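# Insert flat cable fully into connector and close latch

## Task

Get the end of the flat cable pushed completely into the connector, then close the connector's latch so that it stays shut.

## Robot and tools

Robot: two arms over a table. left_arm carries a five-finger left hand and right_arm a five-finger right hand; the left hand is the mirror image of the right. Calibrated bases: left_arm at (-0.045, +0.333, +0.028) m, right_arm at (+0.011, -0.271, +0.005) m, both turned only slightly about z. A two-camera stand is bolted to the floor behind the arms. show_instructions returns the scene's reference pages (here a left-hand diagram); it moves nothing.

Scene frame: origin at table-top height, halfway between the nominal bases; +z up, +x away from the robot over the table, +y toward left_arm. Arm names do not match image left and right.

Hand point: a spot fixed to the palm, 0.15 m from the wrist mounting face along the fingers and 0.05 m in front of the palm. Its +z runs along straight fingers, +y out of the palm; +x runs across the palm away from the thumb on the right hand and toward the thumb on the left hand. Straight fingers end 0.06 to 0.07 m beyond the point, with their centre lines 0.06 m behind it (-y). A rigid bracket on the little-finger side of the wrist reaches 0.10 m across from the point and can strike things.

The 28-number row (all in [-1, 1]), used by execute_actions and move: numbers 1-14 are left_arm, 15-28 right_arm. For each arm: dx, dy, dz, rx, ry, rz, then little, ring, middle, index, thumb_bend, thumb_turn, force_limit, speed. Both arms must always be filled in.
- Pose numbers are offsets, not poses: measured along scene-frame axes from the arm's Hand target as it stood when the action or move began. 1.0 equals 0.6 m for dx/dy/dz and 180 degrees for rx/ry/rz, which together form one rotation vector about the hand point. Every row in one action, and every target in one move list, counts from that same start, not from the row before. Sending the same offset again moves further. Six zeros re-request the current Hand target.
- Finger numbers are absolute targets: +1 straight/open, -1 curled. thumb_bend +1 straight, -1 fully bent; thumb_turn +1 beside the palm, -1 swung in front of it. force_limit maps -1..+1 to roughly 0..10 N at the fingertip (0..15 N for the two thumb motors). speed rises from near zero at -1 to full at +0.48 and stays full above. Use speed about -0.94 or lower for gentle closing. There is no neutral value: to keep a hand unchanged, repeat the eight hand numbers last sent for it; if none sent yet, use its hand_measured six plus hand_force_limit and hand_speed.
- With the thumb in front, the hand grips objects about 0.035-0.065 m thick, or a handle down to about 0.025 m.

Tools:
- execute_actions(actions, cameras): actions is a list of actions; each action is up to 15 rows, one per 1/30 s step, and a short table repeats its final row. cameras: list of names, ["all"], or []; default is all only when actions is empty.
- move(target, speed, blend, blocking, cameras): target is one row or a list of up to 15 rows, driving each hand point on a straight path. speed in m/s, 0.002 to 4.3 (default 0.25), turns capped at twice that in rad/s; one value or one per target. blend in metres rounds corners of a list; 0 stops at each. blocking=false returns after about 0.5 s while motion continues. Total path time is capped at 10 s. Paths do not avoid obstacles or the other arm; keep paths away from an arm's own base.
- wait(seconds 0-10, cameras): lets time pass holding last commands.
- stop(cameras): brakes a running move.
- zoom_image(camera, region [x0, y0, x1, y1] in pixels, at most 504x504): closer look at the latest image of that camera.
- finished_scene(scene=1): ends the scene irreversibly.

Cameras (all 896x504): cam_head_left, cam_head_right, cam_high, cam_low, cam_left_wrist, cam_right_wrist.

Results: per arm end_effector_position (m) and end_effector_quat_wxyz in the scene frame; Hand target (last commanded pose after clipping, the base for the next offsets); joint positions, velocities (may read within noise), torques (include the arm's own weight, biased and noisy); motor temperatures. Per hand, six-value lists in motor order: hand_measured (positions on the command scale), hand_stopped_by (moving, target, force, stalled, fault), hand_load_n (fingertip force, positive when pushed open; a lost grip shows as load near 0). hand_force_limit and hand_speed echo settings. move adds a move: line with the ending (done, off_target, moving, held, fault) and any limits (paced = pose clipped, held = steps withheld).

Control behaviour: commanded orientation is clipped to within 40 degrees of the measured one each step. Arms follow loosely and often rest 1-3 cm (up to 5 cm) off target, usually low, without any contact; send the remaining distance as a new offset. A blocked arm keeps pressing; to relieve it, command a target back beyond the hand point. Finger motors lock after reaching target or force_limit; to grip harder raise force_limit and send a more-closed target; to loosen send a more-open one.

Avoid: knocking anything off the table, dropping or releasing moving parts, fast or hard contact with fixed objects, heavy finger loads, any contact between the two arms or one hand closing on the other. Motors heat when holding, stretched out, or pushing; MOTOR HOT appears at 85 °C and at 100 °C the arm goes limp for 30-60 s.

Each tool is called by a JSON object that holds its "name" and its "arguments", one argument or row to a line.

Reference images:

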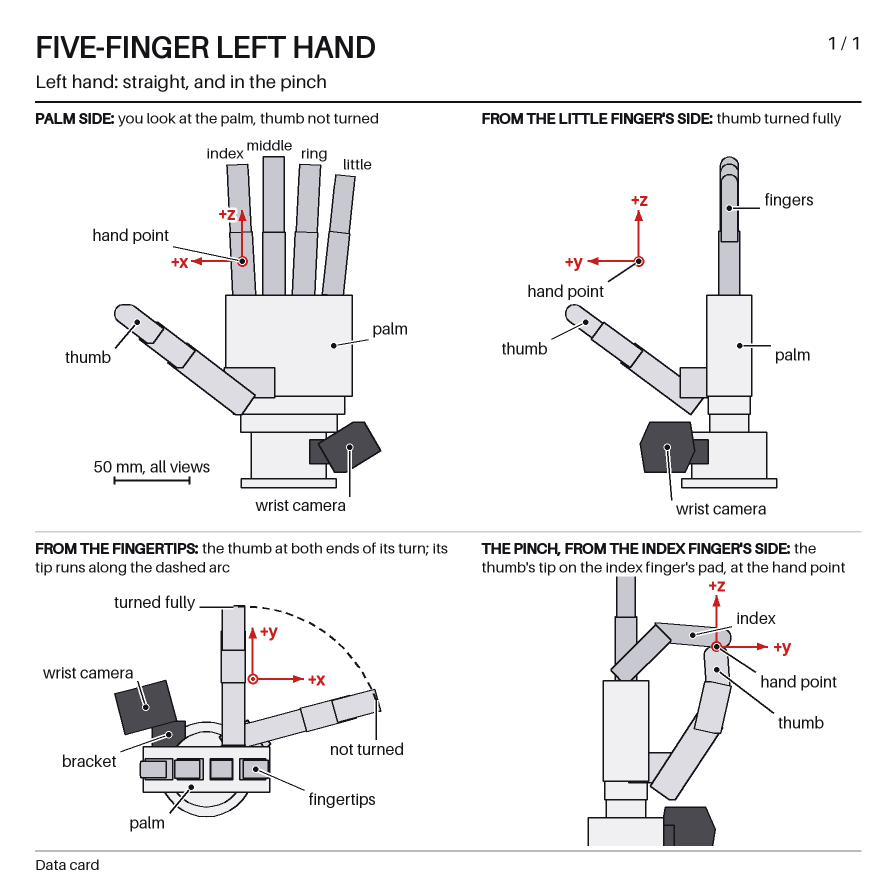

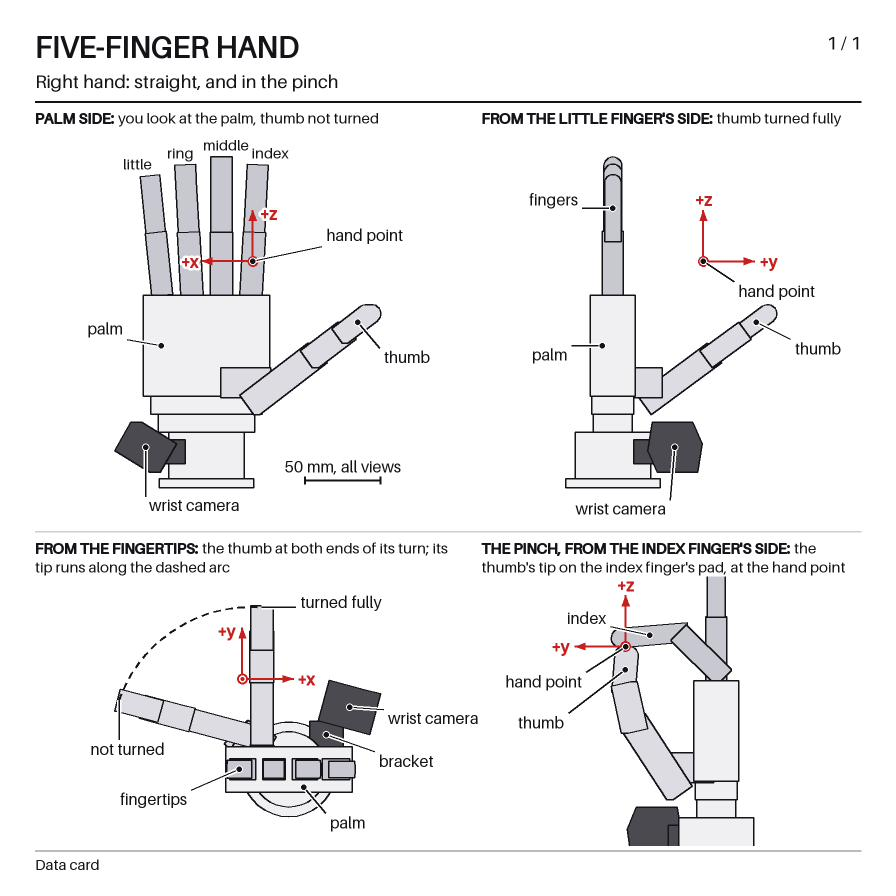

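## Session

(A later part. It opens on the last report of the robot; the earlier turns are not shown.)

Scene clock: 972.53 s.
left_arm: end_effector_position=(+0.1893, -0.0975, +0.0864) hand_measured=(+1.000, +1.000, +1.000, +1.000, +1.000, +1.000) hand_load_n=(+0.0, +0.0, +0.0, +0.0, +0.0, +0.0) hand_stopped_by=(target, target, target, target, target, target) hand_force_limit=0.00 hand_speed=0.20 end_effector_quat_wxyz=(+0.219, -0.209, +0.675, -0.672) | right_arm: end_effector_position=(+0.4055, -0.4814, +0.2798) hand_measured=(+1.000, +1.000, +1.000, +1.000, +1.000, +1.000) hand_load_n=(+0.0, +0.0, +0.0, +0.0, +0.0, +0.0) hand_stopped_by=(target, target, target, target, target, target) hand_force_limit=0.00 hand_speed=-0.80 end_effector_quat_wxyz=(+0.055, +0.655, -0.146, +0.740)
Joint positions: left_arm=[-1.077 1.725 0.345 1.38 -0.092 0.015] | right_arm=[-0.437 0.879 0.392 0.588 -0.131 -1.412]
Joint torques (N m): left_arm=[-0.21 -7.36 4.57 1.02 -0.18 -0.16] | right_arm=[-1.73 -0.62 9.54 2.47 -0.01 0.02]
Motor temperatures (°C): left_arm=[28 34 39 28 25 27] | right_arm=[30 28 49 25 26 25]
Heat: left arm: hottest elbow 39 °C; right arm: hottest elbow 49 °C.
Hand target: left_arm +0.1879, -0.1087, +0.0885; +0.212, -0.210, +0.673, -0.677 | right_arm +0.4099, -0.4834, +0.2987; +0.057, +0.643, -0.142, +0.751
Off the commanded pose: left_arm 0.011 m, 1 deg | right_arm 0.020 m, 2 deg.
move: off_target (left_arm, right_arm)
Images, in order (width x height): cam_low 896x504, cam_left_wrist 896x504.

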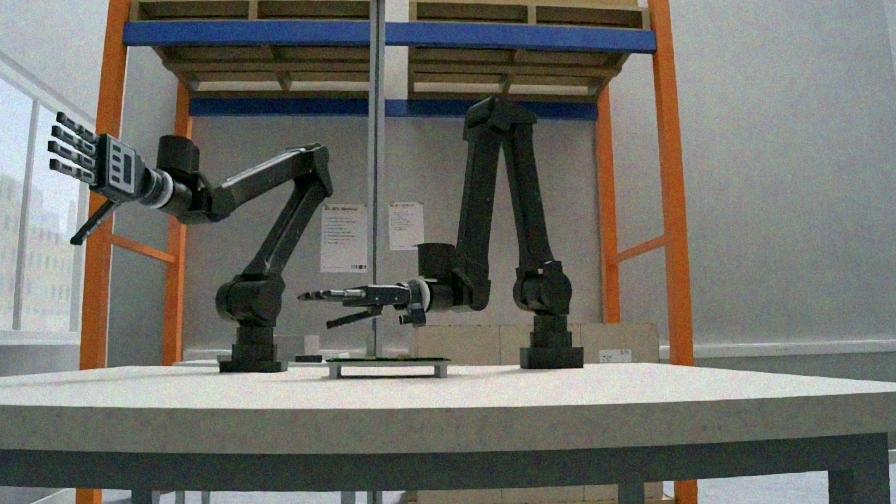

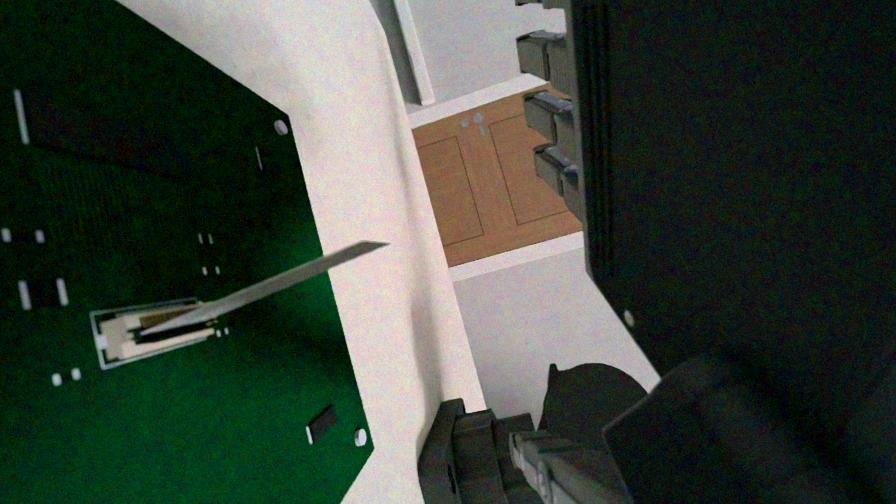

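{"name": "move", "arguments": {
  "target": [0.033,0.0725,0.012,0,0,0.25,1,1,1,1,1,1,0,0.2,0,0,0,0,0,0,1,1,1,1,1,1,0,-0.8],
  "speed": 0.1,
  "cameras": ["cam_low","cam_left_wrist","cam_head_left"]
}}

Scene clock: 1051.27 s.
left_arm: end_effector_position=(+0.2110, -0.0528, +0.0939) hand_measured=(+1.000, +1.000, +1.000, +1.000, +1.000, +1.000) hand_load_n=(+0.0, +0.5, +0.0, +0.0, +0.0, +0.0) hand_stopped_by=(target, target, target, target, target, target) hand_force_limit=0.00 hand_speed=0.20 end_effector_quat_wxyz=(+0.458, -0.454, +0.541, -0.540) | right_arm: end_effector_position=(+0.4055, -0.4814, +0.2798) hand_measured=(+1.000, +1.000, +1.000, +1.000, +1.000, +1.000) hand_load_n=(+0.0, +0.0, +0.0, +0.0, +0.0, +0.0) hand_stopped_by=(target, target, target, target, target, target) hand_force_limit=0.00 hand_speed=-0.80 end_effector_quat_wxyz=(+0.055, +0.655, -0.146, +0.740)
Joint positions: left_arm=[-1.388 1.739 0.444 1.304 -1.189 0.015] | right_arm=[-0.437 0.879 0.392 0.588 -0.131 -1.412]
Joint torques (N m): left_arm=[-0.15 -7.59 4.92 0.55 -0.19 -0.05] | right_arm=[-1.67 -0.67 9.54 2.48 -0.01 0.02]
Heat: left arm: hottest elbow 39 °C; right arm: hottest elbow 49 °C.
Hand target: left_arm +0.2077, -0.0650, +0.0956; +0.455, -0.451, +0.541, -0.544 | right_arm +0.4099, -0.4834, +0.2987; +0.057, +0.643, -0.142, +0.751
Off the commanded pose: left_arm 0.013 m, 1 deg | right_arm 0.020 m, 2 deg.
move: off_target (left_arm, right_arm)
Images, in order (width x height): cam_head_left 896x504, cam_low 896x504, cam_left_wrist 896x504.

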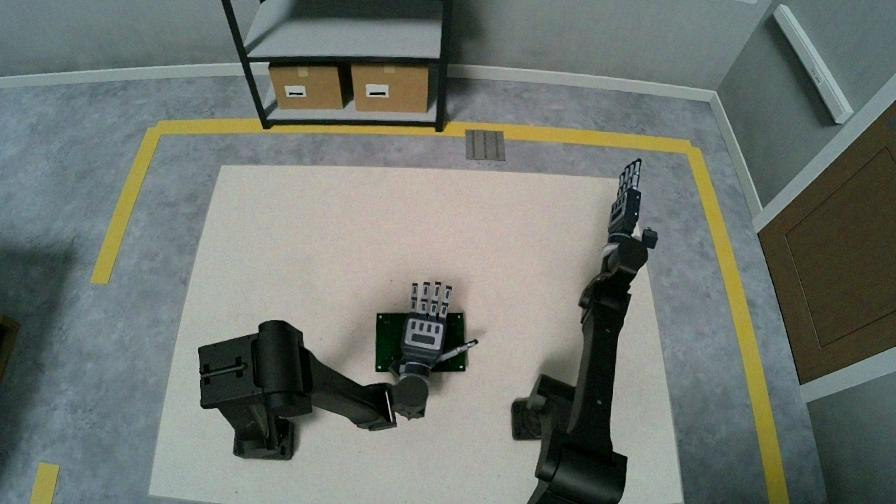

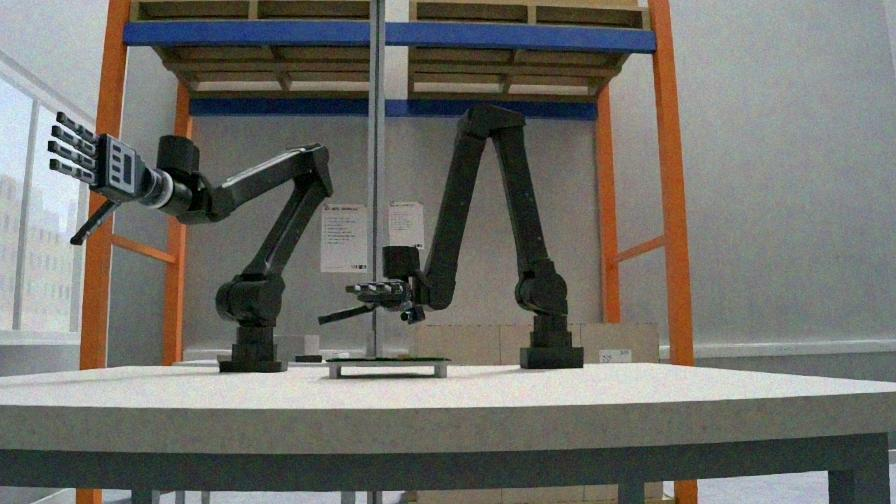

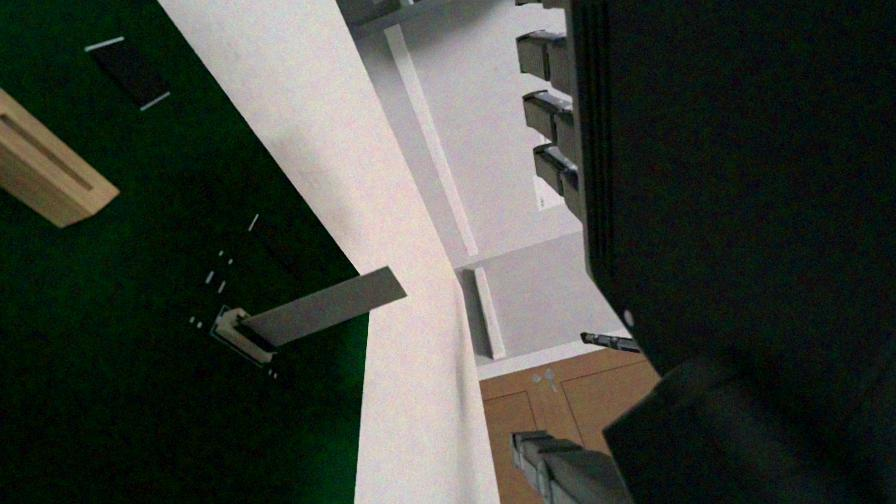

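{"name": "zoom_image", "arguments": {
  "camera": "cam_left_wrist",
  "region": [200, 295, 290, 385]
}}

{"name": "zoom_image", "arguments": {
  "camera": "cam_left_wrist",
  "region": [210, 300, 255, 345]
}}

{"name": "zoom_image", "arguments": {
  "camera": "cam_left_wrist",
  "region": [240, 325, 290, 375]
}}

Scaled by 5.600 from the camera's 896x504 image, which has a finer 1280x720 frame.

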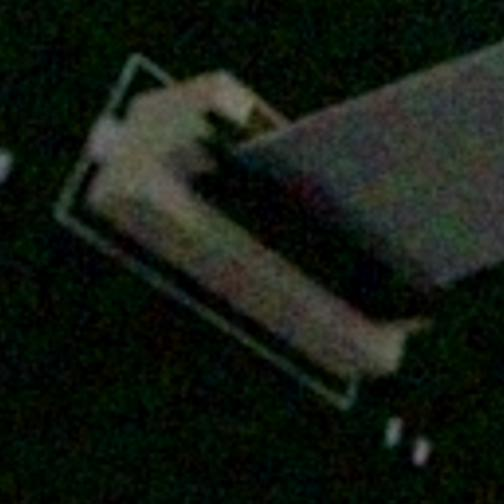

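Scaled by 11.200 from the camera's 896x504 image, which has a finer 1280x720 frame.

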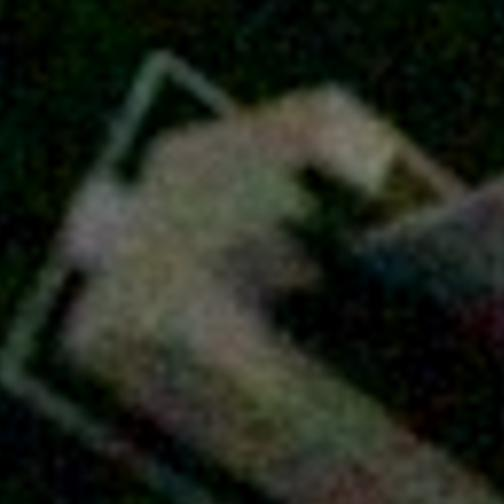

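Scaled by 10.080 from the camera's 896x504 image, which has a finer 1280x720 frame.

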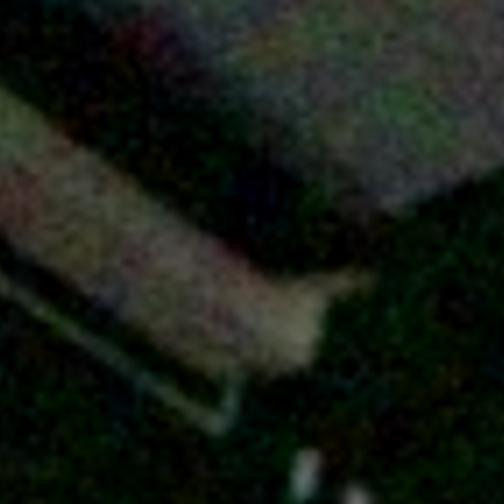

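{"name": "move", "arguments": {
  "target": [
    [0.0,0.0,0.133,0,0,0,1,1,1,1,1,1,0,0.2,0,0,0,0,0,0,1,1,1,1,1,1,0,-0.8],
    [0.087,0.19,0.19,0.087,0.4925,0,1,1,1,1,1,1,0,0.2,0,0,0,0,0,0,1,1,1,1,1,1,0,-0.8],
    [0.087,0.19,0.19,0.087,0.4925,0,-1,-1,-1,-1,1,1,0,0.2,0,0,0,0,0,0,1,1,1,1,1,1,0,-0.8]
  ],
  "blend": [0.02,0.0,0.0],
  "speed": 0.3,
  "cameras": ["cam_low"]
}}

Scene clock: 1454.43 s.
left_arm: end_effector_position=(+0.2446, +0.0549, +0.1944) hand_measured=(-1.000, -1.000, -1.000, -1.000, +1.000, +1.000) hand_load_n=(+0.0, +0.0, +0.0, +0.0, +0.0, +0.0) hand_stopped_by=(target, target, target, target, target, target) hand_force_limit=0.00 hand_speed=0.20 end_effector_quat_wxyz=(-0.002, -0.644, +0.765, +0.014) | right_arm: end_effector_position=(+0.4055, -0.4814, +0.2798) hand_measured=(+1.000, +1.000, +1.000, +1.000, +1.000, +1.000) hand_load_n=(+0.0, +0.0, +0.0, +0.0, +0.0, +0.0) hand_stopped_by=(target, target, target, target, target, target) hand_force_limit=0.00 hand_speed=-0.80 end_effector_quat_wxyz=(+0.055, +0.655, -0.146, +0.740)
Joint positions: left_arm=[-0.659 1.524 1.317 -1.392 -0.002 -0.458] | right_arm=[-0.437 0.879 0.392 0.588 -0.131 -1.412]
Joint torques (N m): left_arm=[1.79 -10.29 11.08 -0.79 0.15 0.11] | right_arm=[-1.73 -0.67 9.55 2.47 -0.01 0.01]
Heat: left arm: hottest elbow 41 °C; right arm: hottest elbow 51 °C.
Hand target: left_arm +0.2599, +0.0490, +0.2096; +0.000, -0.642, +0.766, -0.004 | right_arm +0.4099, -0.4834, +0.2987; +0.057, +0.643, -0.142, +0.751
Off the commanded pose: left_arm 0.022 m, 2 deg | right_arm 0.020 m, 2 deg.
move: off_target (left_arm, right_arm); target 3's new numbers were sent with left_arm's hand 0.022 m and 2 deg from that target
Images, in order (width x height): cam_low 896x504.

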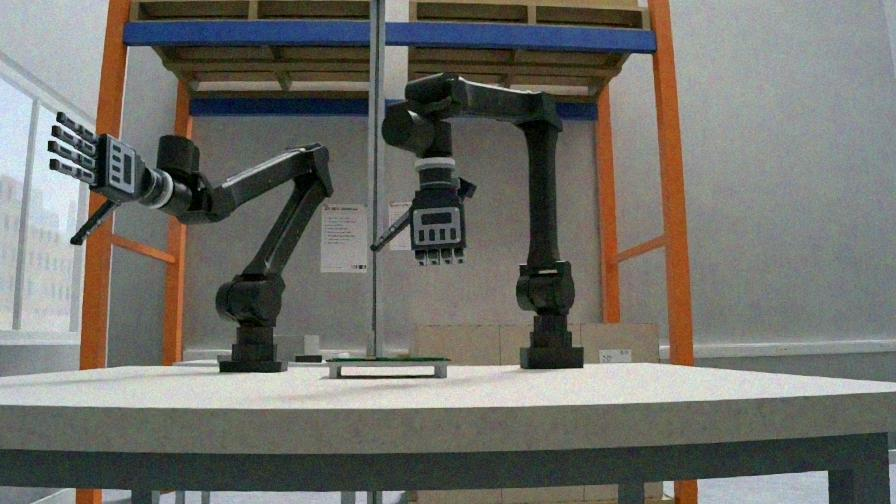

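{"name": "move", "arguments": {
  "target": [0.017,-0.038,-0.2,0,0,0.15,-1,-1,-1,-1,1,1,0,0.2,0,0,0,0,0,0,1,1,1,1,1,1,0,-0.8],
  "speed": 0.2,
  "cameras": ["cam_left_wrist","cam_low"]
}}

Scene clock: 1467.93 s.
left_arm: end_effector_position=(+0.2635, +0.0267, +0.0903) hand_measured=(-1.000, -1.000, -1.000, -1.000, +1.000, +1.000) hand_load_n=(+0.0, +0.0, +0.0, +0.0, +0.0, +0.0) hand_stopped_by=(target, target, target, target, target, target) hand_force_limit=0.00 hand_speed=0.20 end_effector_quat_wxyz=(-0.001, +0.796, -0.605, -0.001) | right_arm: end_effector_position=(+0.4055, -0.4814, +0.2798) hand_measured=(+1.000, +1.000, +1.000, +1.000, +1.000, +1.000) hand_load_n=(+0.0, +0.0, +0.0, +0.0, +0.0, +0.0) hand_stopped_by=(target, target, target, target, target, target) hand_force_limit=0.00 hand_speed=-0.80 end_effector_quat_wxyz=(+0.055, +0.655, -0.146, +0.740)
Joint positions: left_arm=[-0.658 1.61 1.132 -1.095 -0.002 -0.899] | right_arm=[-0.437 0.879 0.392 0.588 -0.131 -1.412]
Joint torques (N m): left_arm=[1.67 -10.64 6.9 0.14 0.06 -0.21] | right_arm=[-1.73 -0.67 9.54 2.47 -0.01 0.02]
Heat: left arm: hottest elbow 42 °C; right arm: hottest elbow 52 °C.
Hand target: left_arm +0.2700, +0.0261, +0.0896; -0.001, +0.803, -0.595, +0.004 | right_arm +0.4099, -0.4834, +0.2987; +0.057, +0.643, -0.142, +0.751
Off the commanded pose: left_arm 0.007 m, 2 deg | right_arm 0.020 m, 2 deg.
move: off_target (right_arm)
Images, in order (width x height): cam_low 896x504, cam_left_wrist 896x504.

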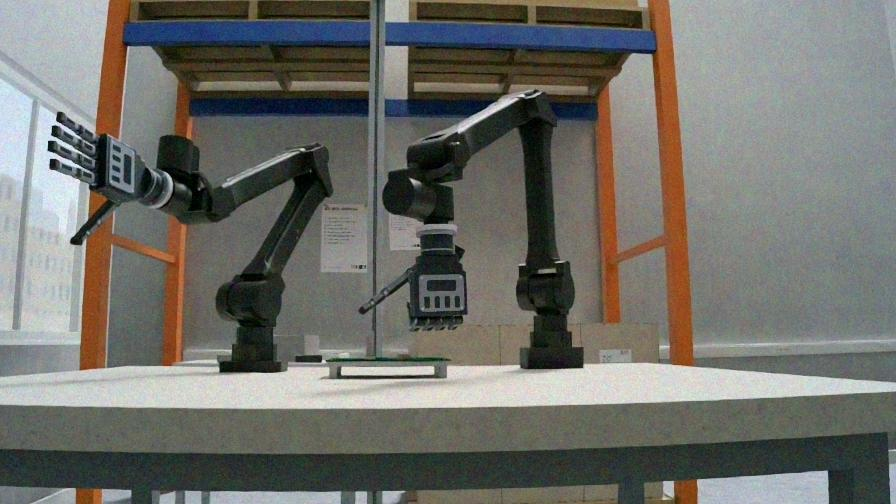

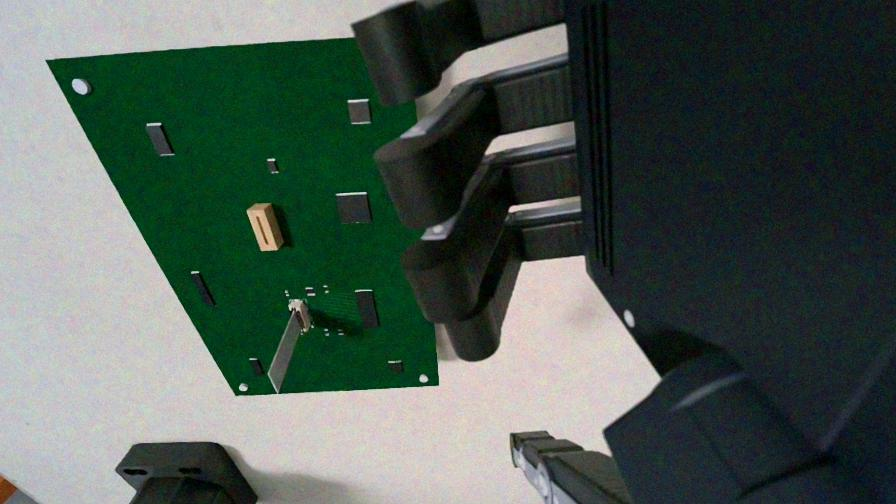

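{"name": "move", "arguments": {
  "target": [
    [-0.122,-0.018,0.007,0,0,0.183,-1,-1,-1,-1,1,1,0,0.2,-0.18,0.22,0.05,0.429,0.369,-0.266,1,1,1,1,1,1,0,-0.8],
    [-0.122,-0.018,0.007,0,0,0.183,-1,-1,-1,-1,1,1,0,0.2,-0.18,0.22,0.05,0.429,0.369,-0.266,-1,-1,-1,1,1,-1,0,0.2]
  ],
  "speed": 0.3,
  "cameras": ["cam_left_wrist","cam_low","cam_head_left","cam_right_wrist"]
}}

Scene clock: 1522.43 s.
left_arm: end_effector_position=(+0.1972, +0.0211, +0.0884) hand_measured=(-1.000, -1.000, -1.000, -1.000, +1.000, +1.000) hand_load_n=(+0.0, +0.0, +0.0, +0.0, +0.0, +0.0) hand_stopped_by=(target, target, target, target, target, target) hand_force_limit=0.00 hand_speed=0.20 end_effector_quat_wxyz=(-0.004, +0.939, -0.344, -0.008) | right_arm: end_effector_position=(+0.2977, -0.3491, +0.3117) hand_measured=(-1.000, -1.000, -1.000, +1.000, +1.000, -1.000) hand_load_n=(+0.0, +0.0, +0.5, +0.0, -0.5, +0.0) hand_stopped_by=(target, target, target, target, target, target) hand_force_limit=0.00 hand_speed=0.20 end_effector_quat_wxyz=(-0.015, +0.715, -0.699, +0.030)
Joint positions: left_arm=[-0.792 1.408 0.899 -1.081 -0.002 -1.631] | right_arm=[-0.311 1.258 1.433 -1.679 0 -0.322]
Joint torques (N m): left_arm=[-0.21 -9.17 6.71 0.05 -0.13 -0.2] | right_arm=[-2.26 -4.84 10 0.17 -0.1 0.18]
Heat: left arm: hottest elbow 42 °C; right arm: hottest elbow 52 °C.
Hand target: left_arm +0.1970, +0.0153, +0.0939; -0.002, +0.939, -0.343, +0.003 | right_arm +0.3019, -0.3514, +0.3288; +0.000, +0.708, -0.706, +0.000
Off the commanded pose: left_arm 0.008 m, 1 deg | right_arm 0.018 m, 4 deg.
joint sent to its limit (right arm) — joint 4 (wrist pitch), lower limit. The joint targets are off in orientation, not in position.
move: off_target (right_arm); target 2's new numbers were sent with right_arm's hand 0.018 m and 4 deg from that target
Images, in order (width x height): cam_head_left 896x504, cam_low 896x504, cam_left_wrist 896x504, cam_right_wrist 896x504.

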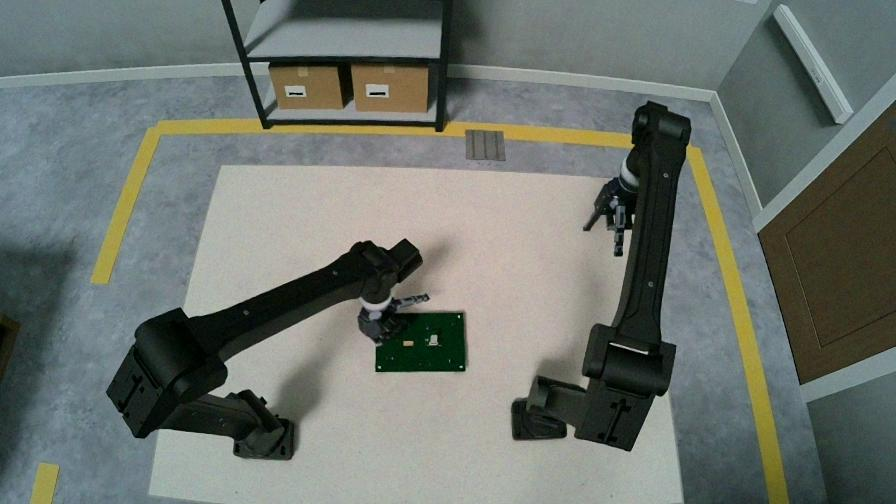

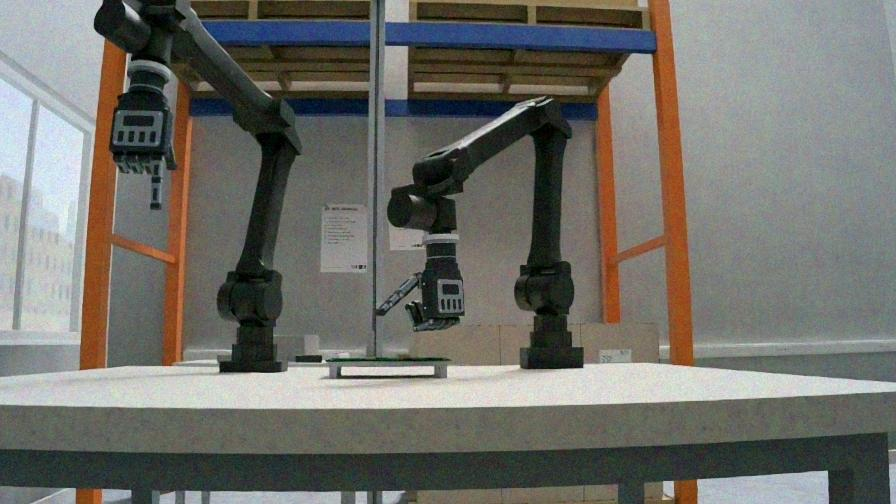

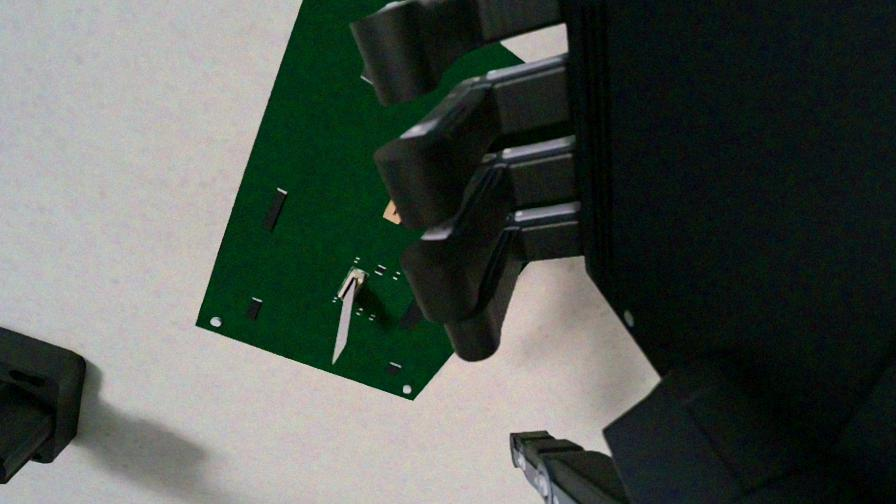

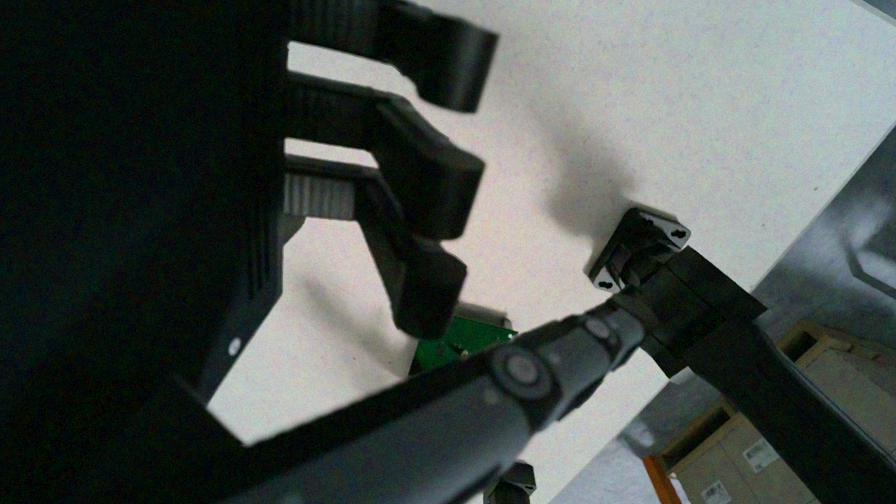

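{"name": "zoom_image", "arguments": {
  "camera": "cam_left_wrist",
  "region": [332, 262, 377, 307]
}}

Scaled by 11.200 from the camera's 896x504 image, which has a finer 1280x720 frame.

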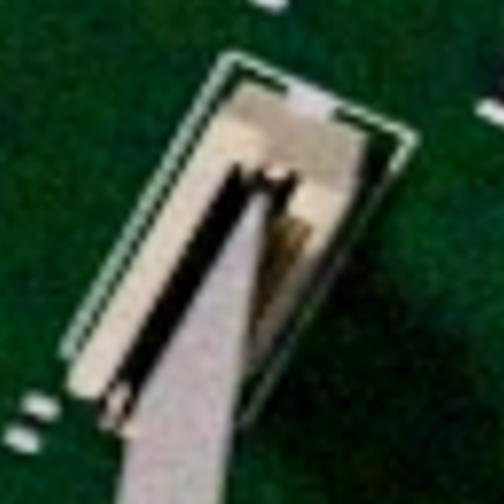

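{"name": "move", "arguments": {
  "target": [0,0,0,0,0,0,-1,-1,-1,-1,1,1,0,0.2,-0.303,0.319,-0.148,0,0,0,-1,-1,-1,1,1,-1,0,0.2],
  "speed": 0.25,
  "cameras": ["cam_left_wrist","cam_low","cam_head_left"]
}}

Scene clock: 1567.53 s.
left_arm: end_effector_position=(+0.1972, +0.0211, +0.0884) hand_measured=(-1.000, -1.000, -1.000, -1.000, +1.000, +1.000) hand_load_n=(+0.0, +0.0, +0.0, +0.0, +0.0, +0.0) hand_stopped_by=(target, target, target, target, target, target) hand_force_limit=0.00 hand_speed=0.20 end_effector_quat_wxyz=(-0.004, +0.939, -0.344, -0.008) | right_arm: end_effector_position=(+0.1223, -0.1603, +0.2388) hand_measured=(-1.000, -1.000, -1.000, +1.000, +1.000, -1.000) hand_load_n=(+0.0, +0.0, +0.0, +0.0, +0.0, +0.0) hand_stopped_by=(target, target, target, target, target, target) hand_force_limit=0.00 hand_speed=0.20 end_effector_quat_wxyz=(-0.019, +0.712, -0.702, +0.002)
Joint positions: left_arm=[-0.792 1.408 0.899 -1.081 -0.002 -1.631] | right_arm=[0.416 0.785 0.933 -1.681 -0.011 0.415]
Joint torques (N m): left_arm=[-0.09 -9.05 6.82 0.09 -0.13 -0.19] | right_arm=[-1.14 1.14 7.09 0.17 0.09 0.23]
Heat: left arm: hottest elbow 43 °C; right arm: hottest elbow 49 °C.
Hand target: left_arm +0.1970, +0.0153, +0.0939; -0.002, +0.939, -0.343, +0.003 | right_arm +0.1201, -0.1601, +0.2400; +0.001, +0.708, -0.706, +0.000
Off the commanded pose: left_arm 0.008 m, 1 deg | right_arm 0.003 m, 2 deg.
joint sent to its limit (right arm) — joint 4 (wrist pitch), lower limit. The joint targets still meet the commanded pose.
move: done
Images, in order (width x height): cam_head_left 896x504, cam_low 896x504, cam_left_wrist 896x504.

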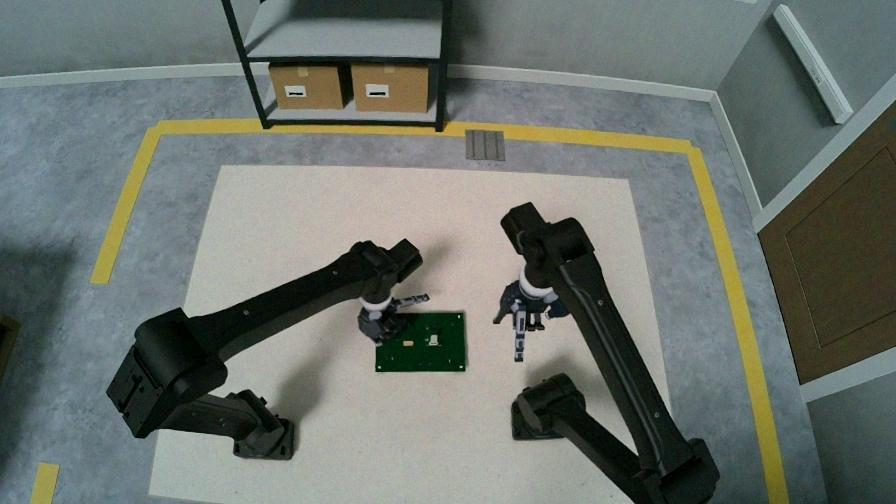

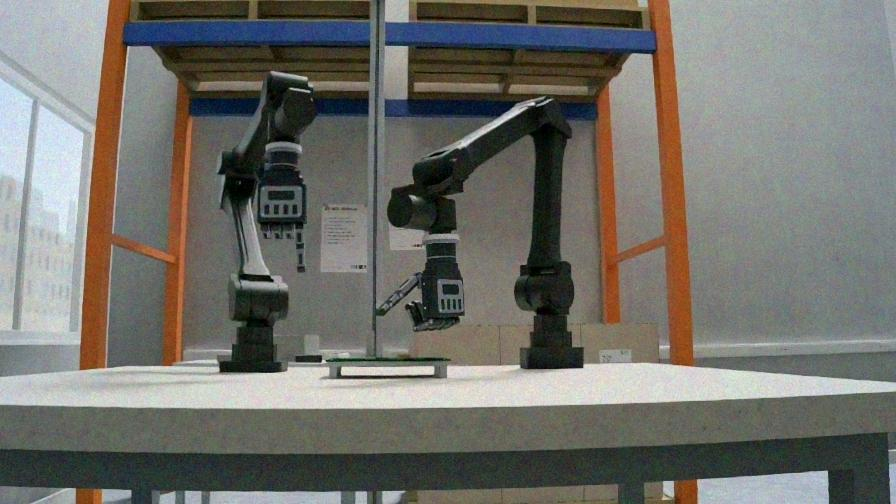

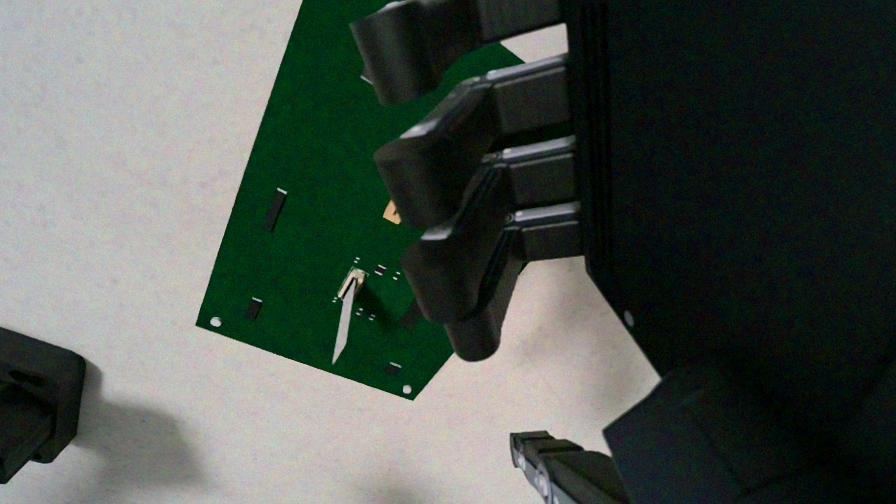

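{"name": "move", "arguments": {
  "target": [0,0,0,0,0,0,-1,-1,-1,-1,1,1,0,0.2,-0.01,0.15,-0.1,0,0,0,-1,-1,-1,1,1,-1,0,0.2],
  "speed": 0.2,
  "cameras": ["cam_left_wrist","cam_low","cam_head_left","cam_right_wrist"]
}}

Scene clock: 1578.10 s.
left_arm: end_effector_position=(+0.1972, +0.0211, +0.0884) hand_measured=(-1.000, -1.000, -1.000, -1.000, +1.000, +1.000) hand_load_n=(+0.0, +0.0, +0.0, +0.0, +0.0, +0.0) hand_stopped_by=(target, target, target, target, target, target) hand_force_limit=0.00 hand_speed=0.20 end_effector_quat_wxyz=(-0.004, +0.939, -0.344, -0.008) | right_arm: end_effector_position=(+0.1121, -0.0740, +0.1815) hand_measured=(-1.000, -1.000, -1.000, +1.000, +1.000, -1.000) hand_load_n=(+0.0, +0.0, +0.0, +0.0, -0.5, +0.0) hand_stopped_by=(target, target, target, target, target, target) hand_force_limit=0.00 hand_speed=0.20 end_effector_quat_wxyz=(+0.001, +0.710, -0.705, -0.001)
Joint positions: left_arm=[-0.792 1.408 0.899 -1.081 -0.002 -1.631] | right_arm=[0.787 0.936 0.853 -1.49 -0.003 0.792]
Joint torques (N m): left_arm=[-0.26 -9 6.74 0.09 -0.13 -0.2] | right_arm=[-1.14 0.32 7.3 0.73 0.08 0.2]
Heat: left arm: hottest elbow 43 °C; right arm: hottest elbow 49 °C.
Hand target: left_arm +0.1970, +0.0153, +0.0939; -0.002, +0.939, -0.343, +0.003 | right_arm +0.1141, -0.0700, +0.1801; +0.000, +0.708, -0.706, +0.000
Off the commanded pose: left_arm 0.008 m, 1 deg | right_arm 0.005 m, 0 deg.
move: done
Images, in order (width x height): cam_head_left 896x504, cam_low 896x504, cam_left_wrist 896x504, cam_right_wrist 896x504.

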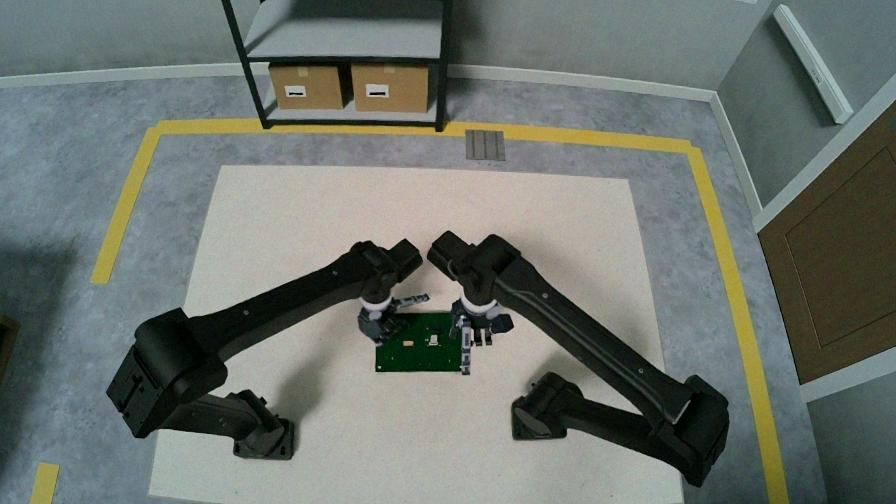

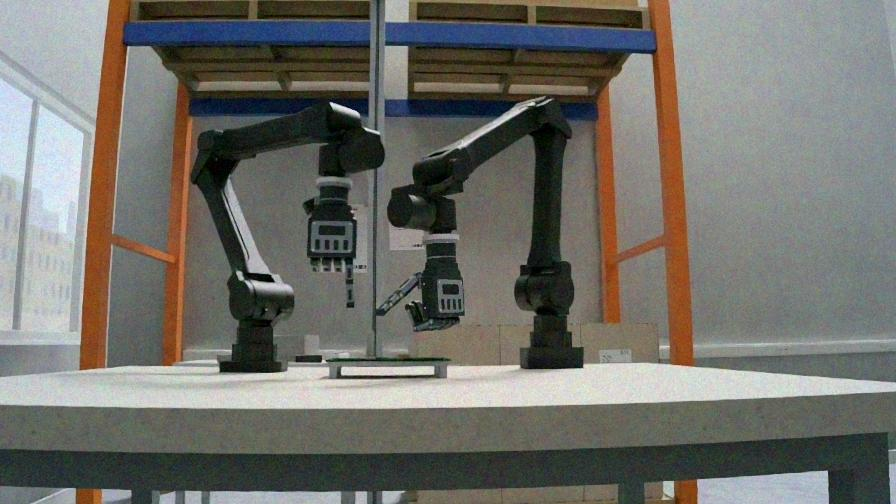

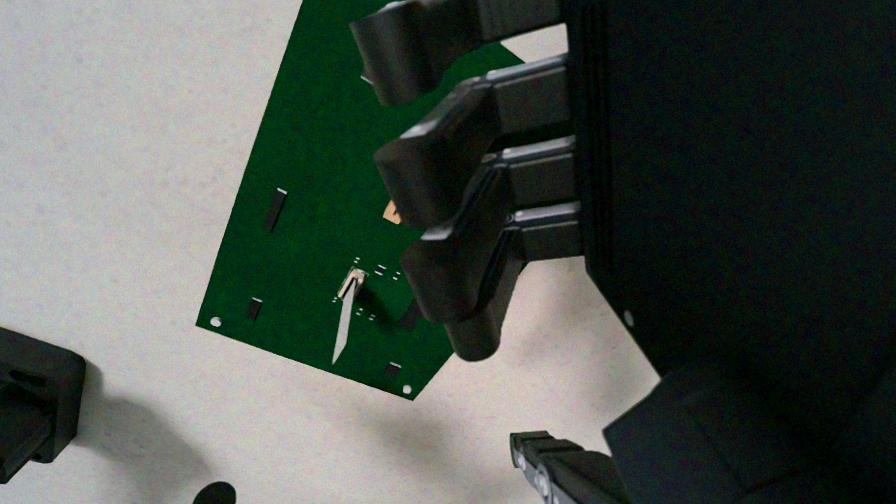

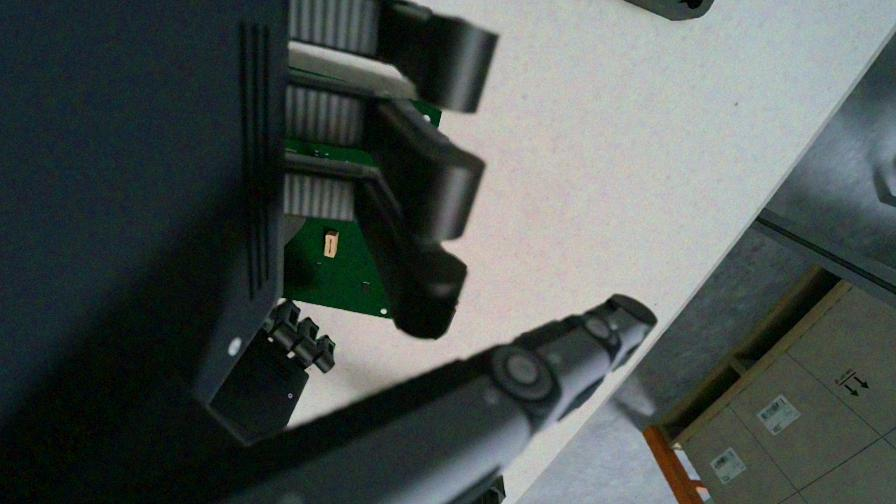

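{"name": "move", "arguments": {
  "target": [0,0,0,0,0,0,-1,-1,-1,-1,1,1,0,0.2,-0.025,0.057,-0.03,0,0,0,-1,-1,-1,1,1,-1,0,0.2],
  "speed": 0.15,
  "cameras": ["cam_left_wrist","cam_low","cam_head_left"]
}}

Scene clock: 1592.47 s.
left_arm: end_effector_position=(+0.1972, +0.0211, +0.0884) hand_measured=(-1.000, -1.000, -1.000, -1.000, +1.000, +1.000) hand_load_n=(+0.0, +0.0, +0.0, +0.0, +0.0, +0.0) hand_stopped_by=(target, target, target, target, target, target) hand_force_limit=0.00 hand_speed=0.20 end_effector_quat_wxyz=(-0.004, +0.939, -0.344, -0.008) | right_arm: end_effector_position=(+0.0984, -0.0394, +0.1646) hand_measured=(-1.000, -1.000, -1.000, +1.000, +1.000, -1.000) hand_load_n=(+0.5, +0.5, +0.0, +0.0, +0.0, +0.0) hand_stopped_by=(target, target, target, target, target, target) hand_force_limit=0.00 hand_speed=0.20 end_effector_quat_wxyz=(+0.000, +0.710, -0.705, -0.001)
Joint positions: left_arm=[-0.792 1.408 0.899 -1.081 -0.002 -1.631] | right_arm=[0.924 0.993 0.842 -1.419 -0.002 0.929]
Joint torques (N m): left_arm=[-0.15 -9.17 6.76 0.06 -0.11 -0.18] | right_arm=[-1.14 -0.26 7.06 0.75 0.06 0.16]
Heat: left arm: hottest elbow 43 °C; right arm: hottest elbow 49 °C.
Hand target: left_arm +0.1970, +0.0153, +0.0939; -0.002, +0.939, -0.343, +0.003 | right_arm +0.0991, -0.0357, +0.1621; +0.000, +0.708, -0.706, +0.000
Off the commanded pose: left_arm 0.008 m, 1 deg | right_arm 0.004 m, 0 deg.
move: done
Images, in order (width x height): cam_head_left 896x504, cam_low 896x504, cam_left_wrist 896x504.

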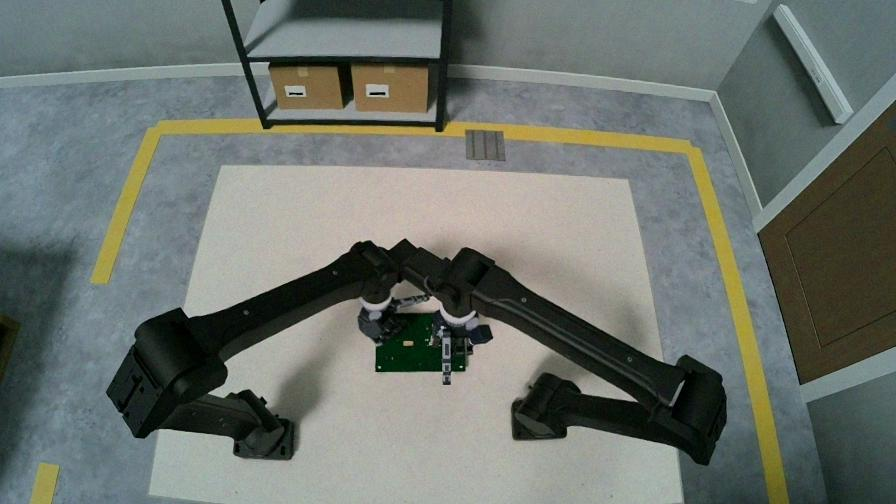

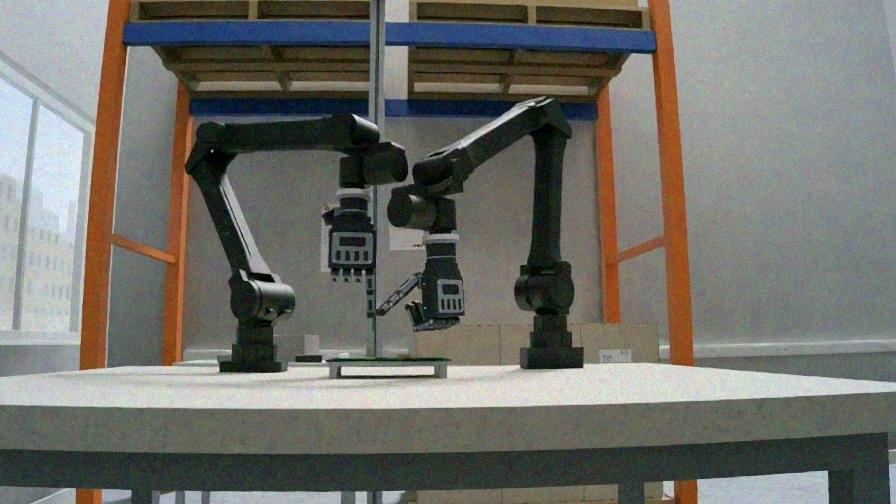

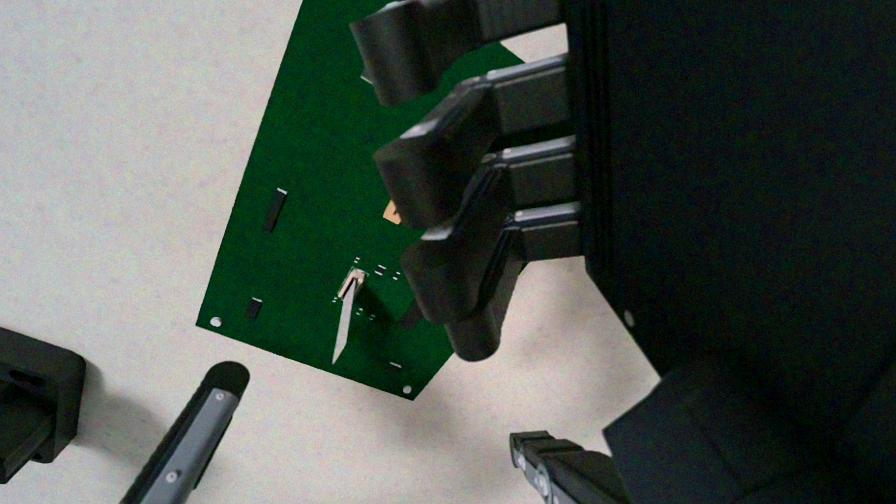

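{"name": "zoom_image", "arguments": {
  "camera": "cam_low",
  "region": [330, 270, 430, 380]
}}

Scaled by 4.582 from the camera's 896x504 image, which has a finer 1280x720 frame.

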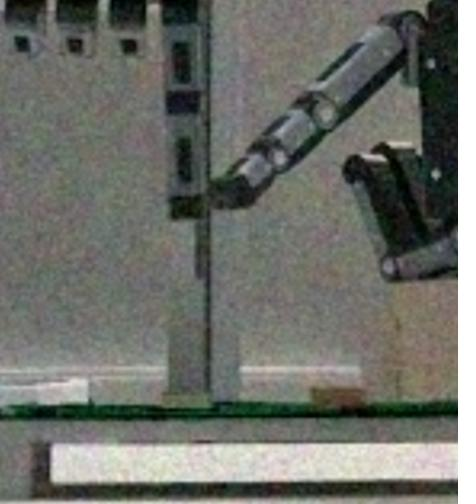

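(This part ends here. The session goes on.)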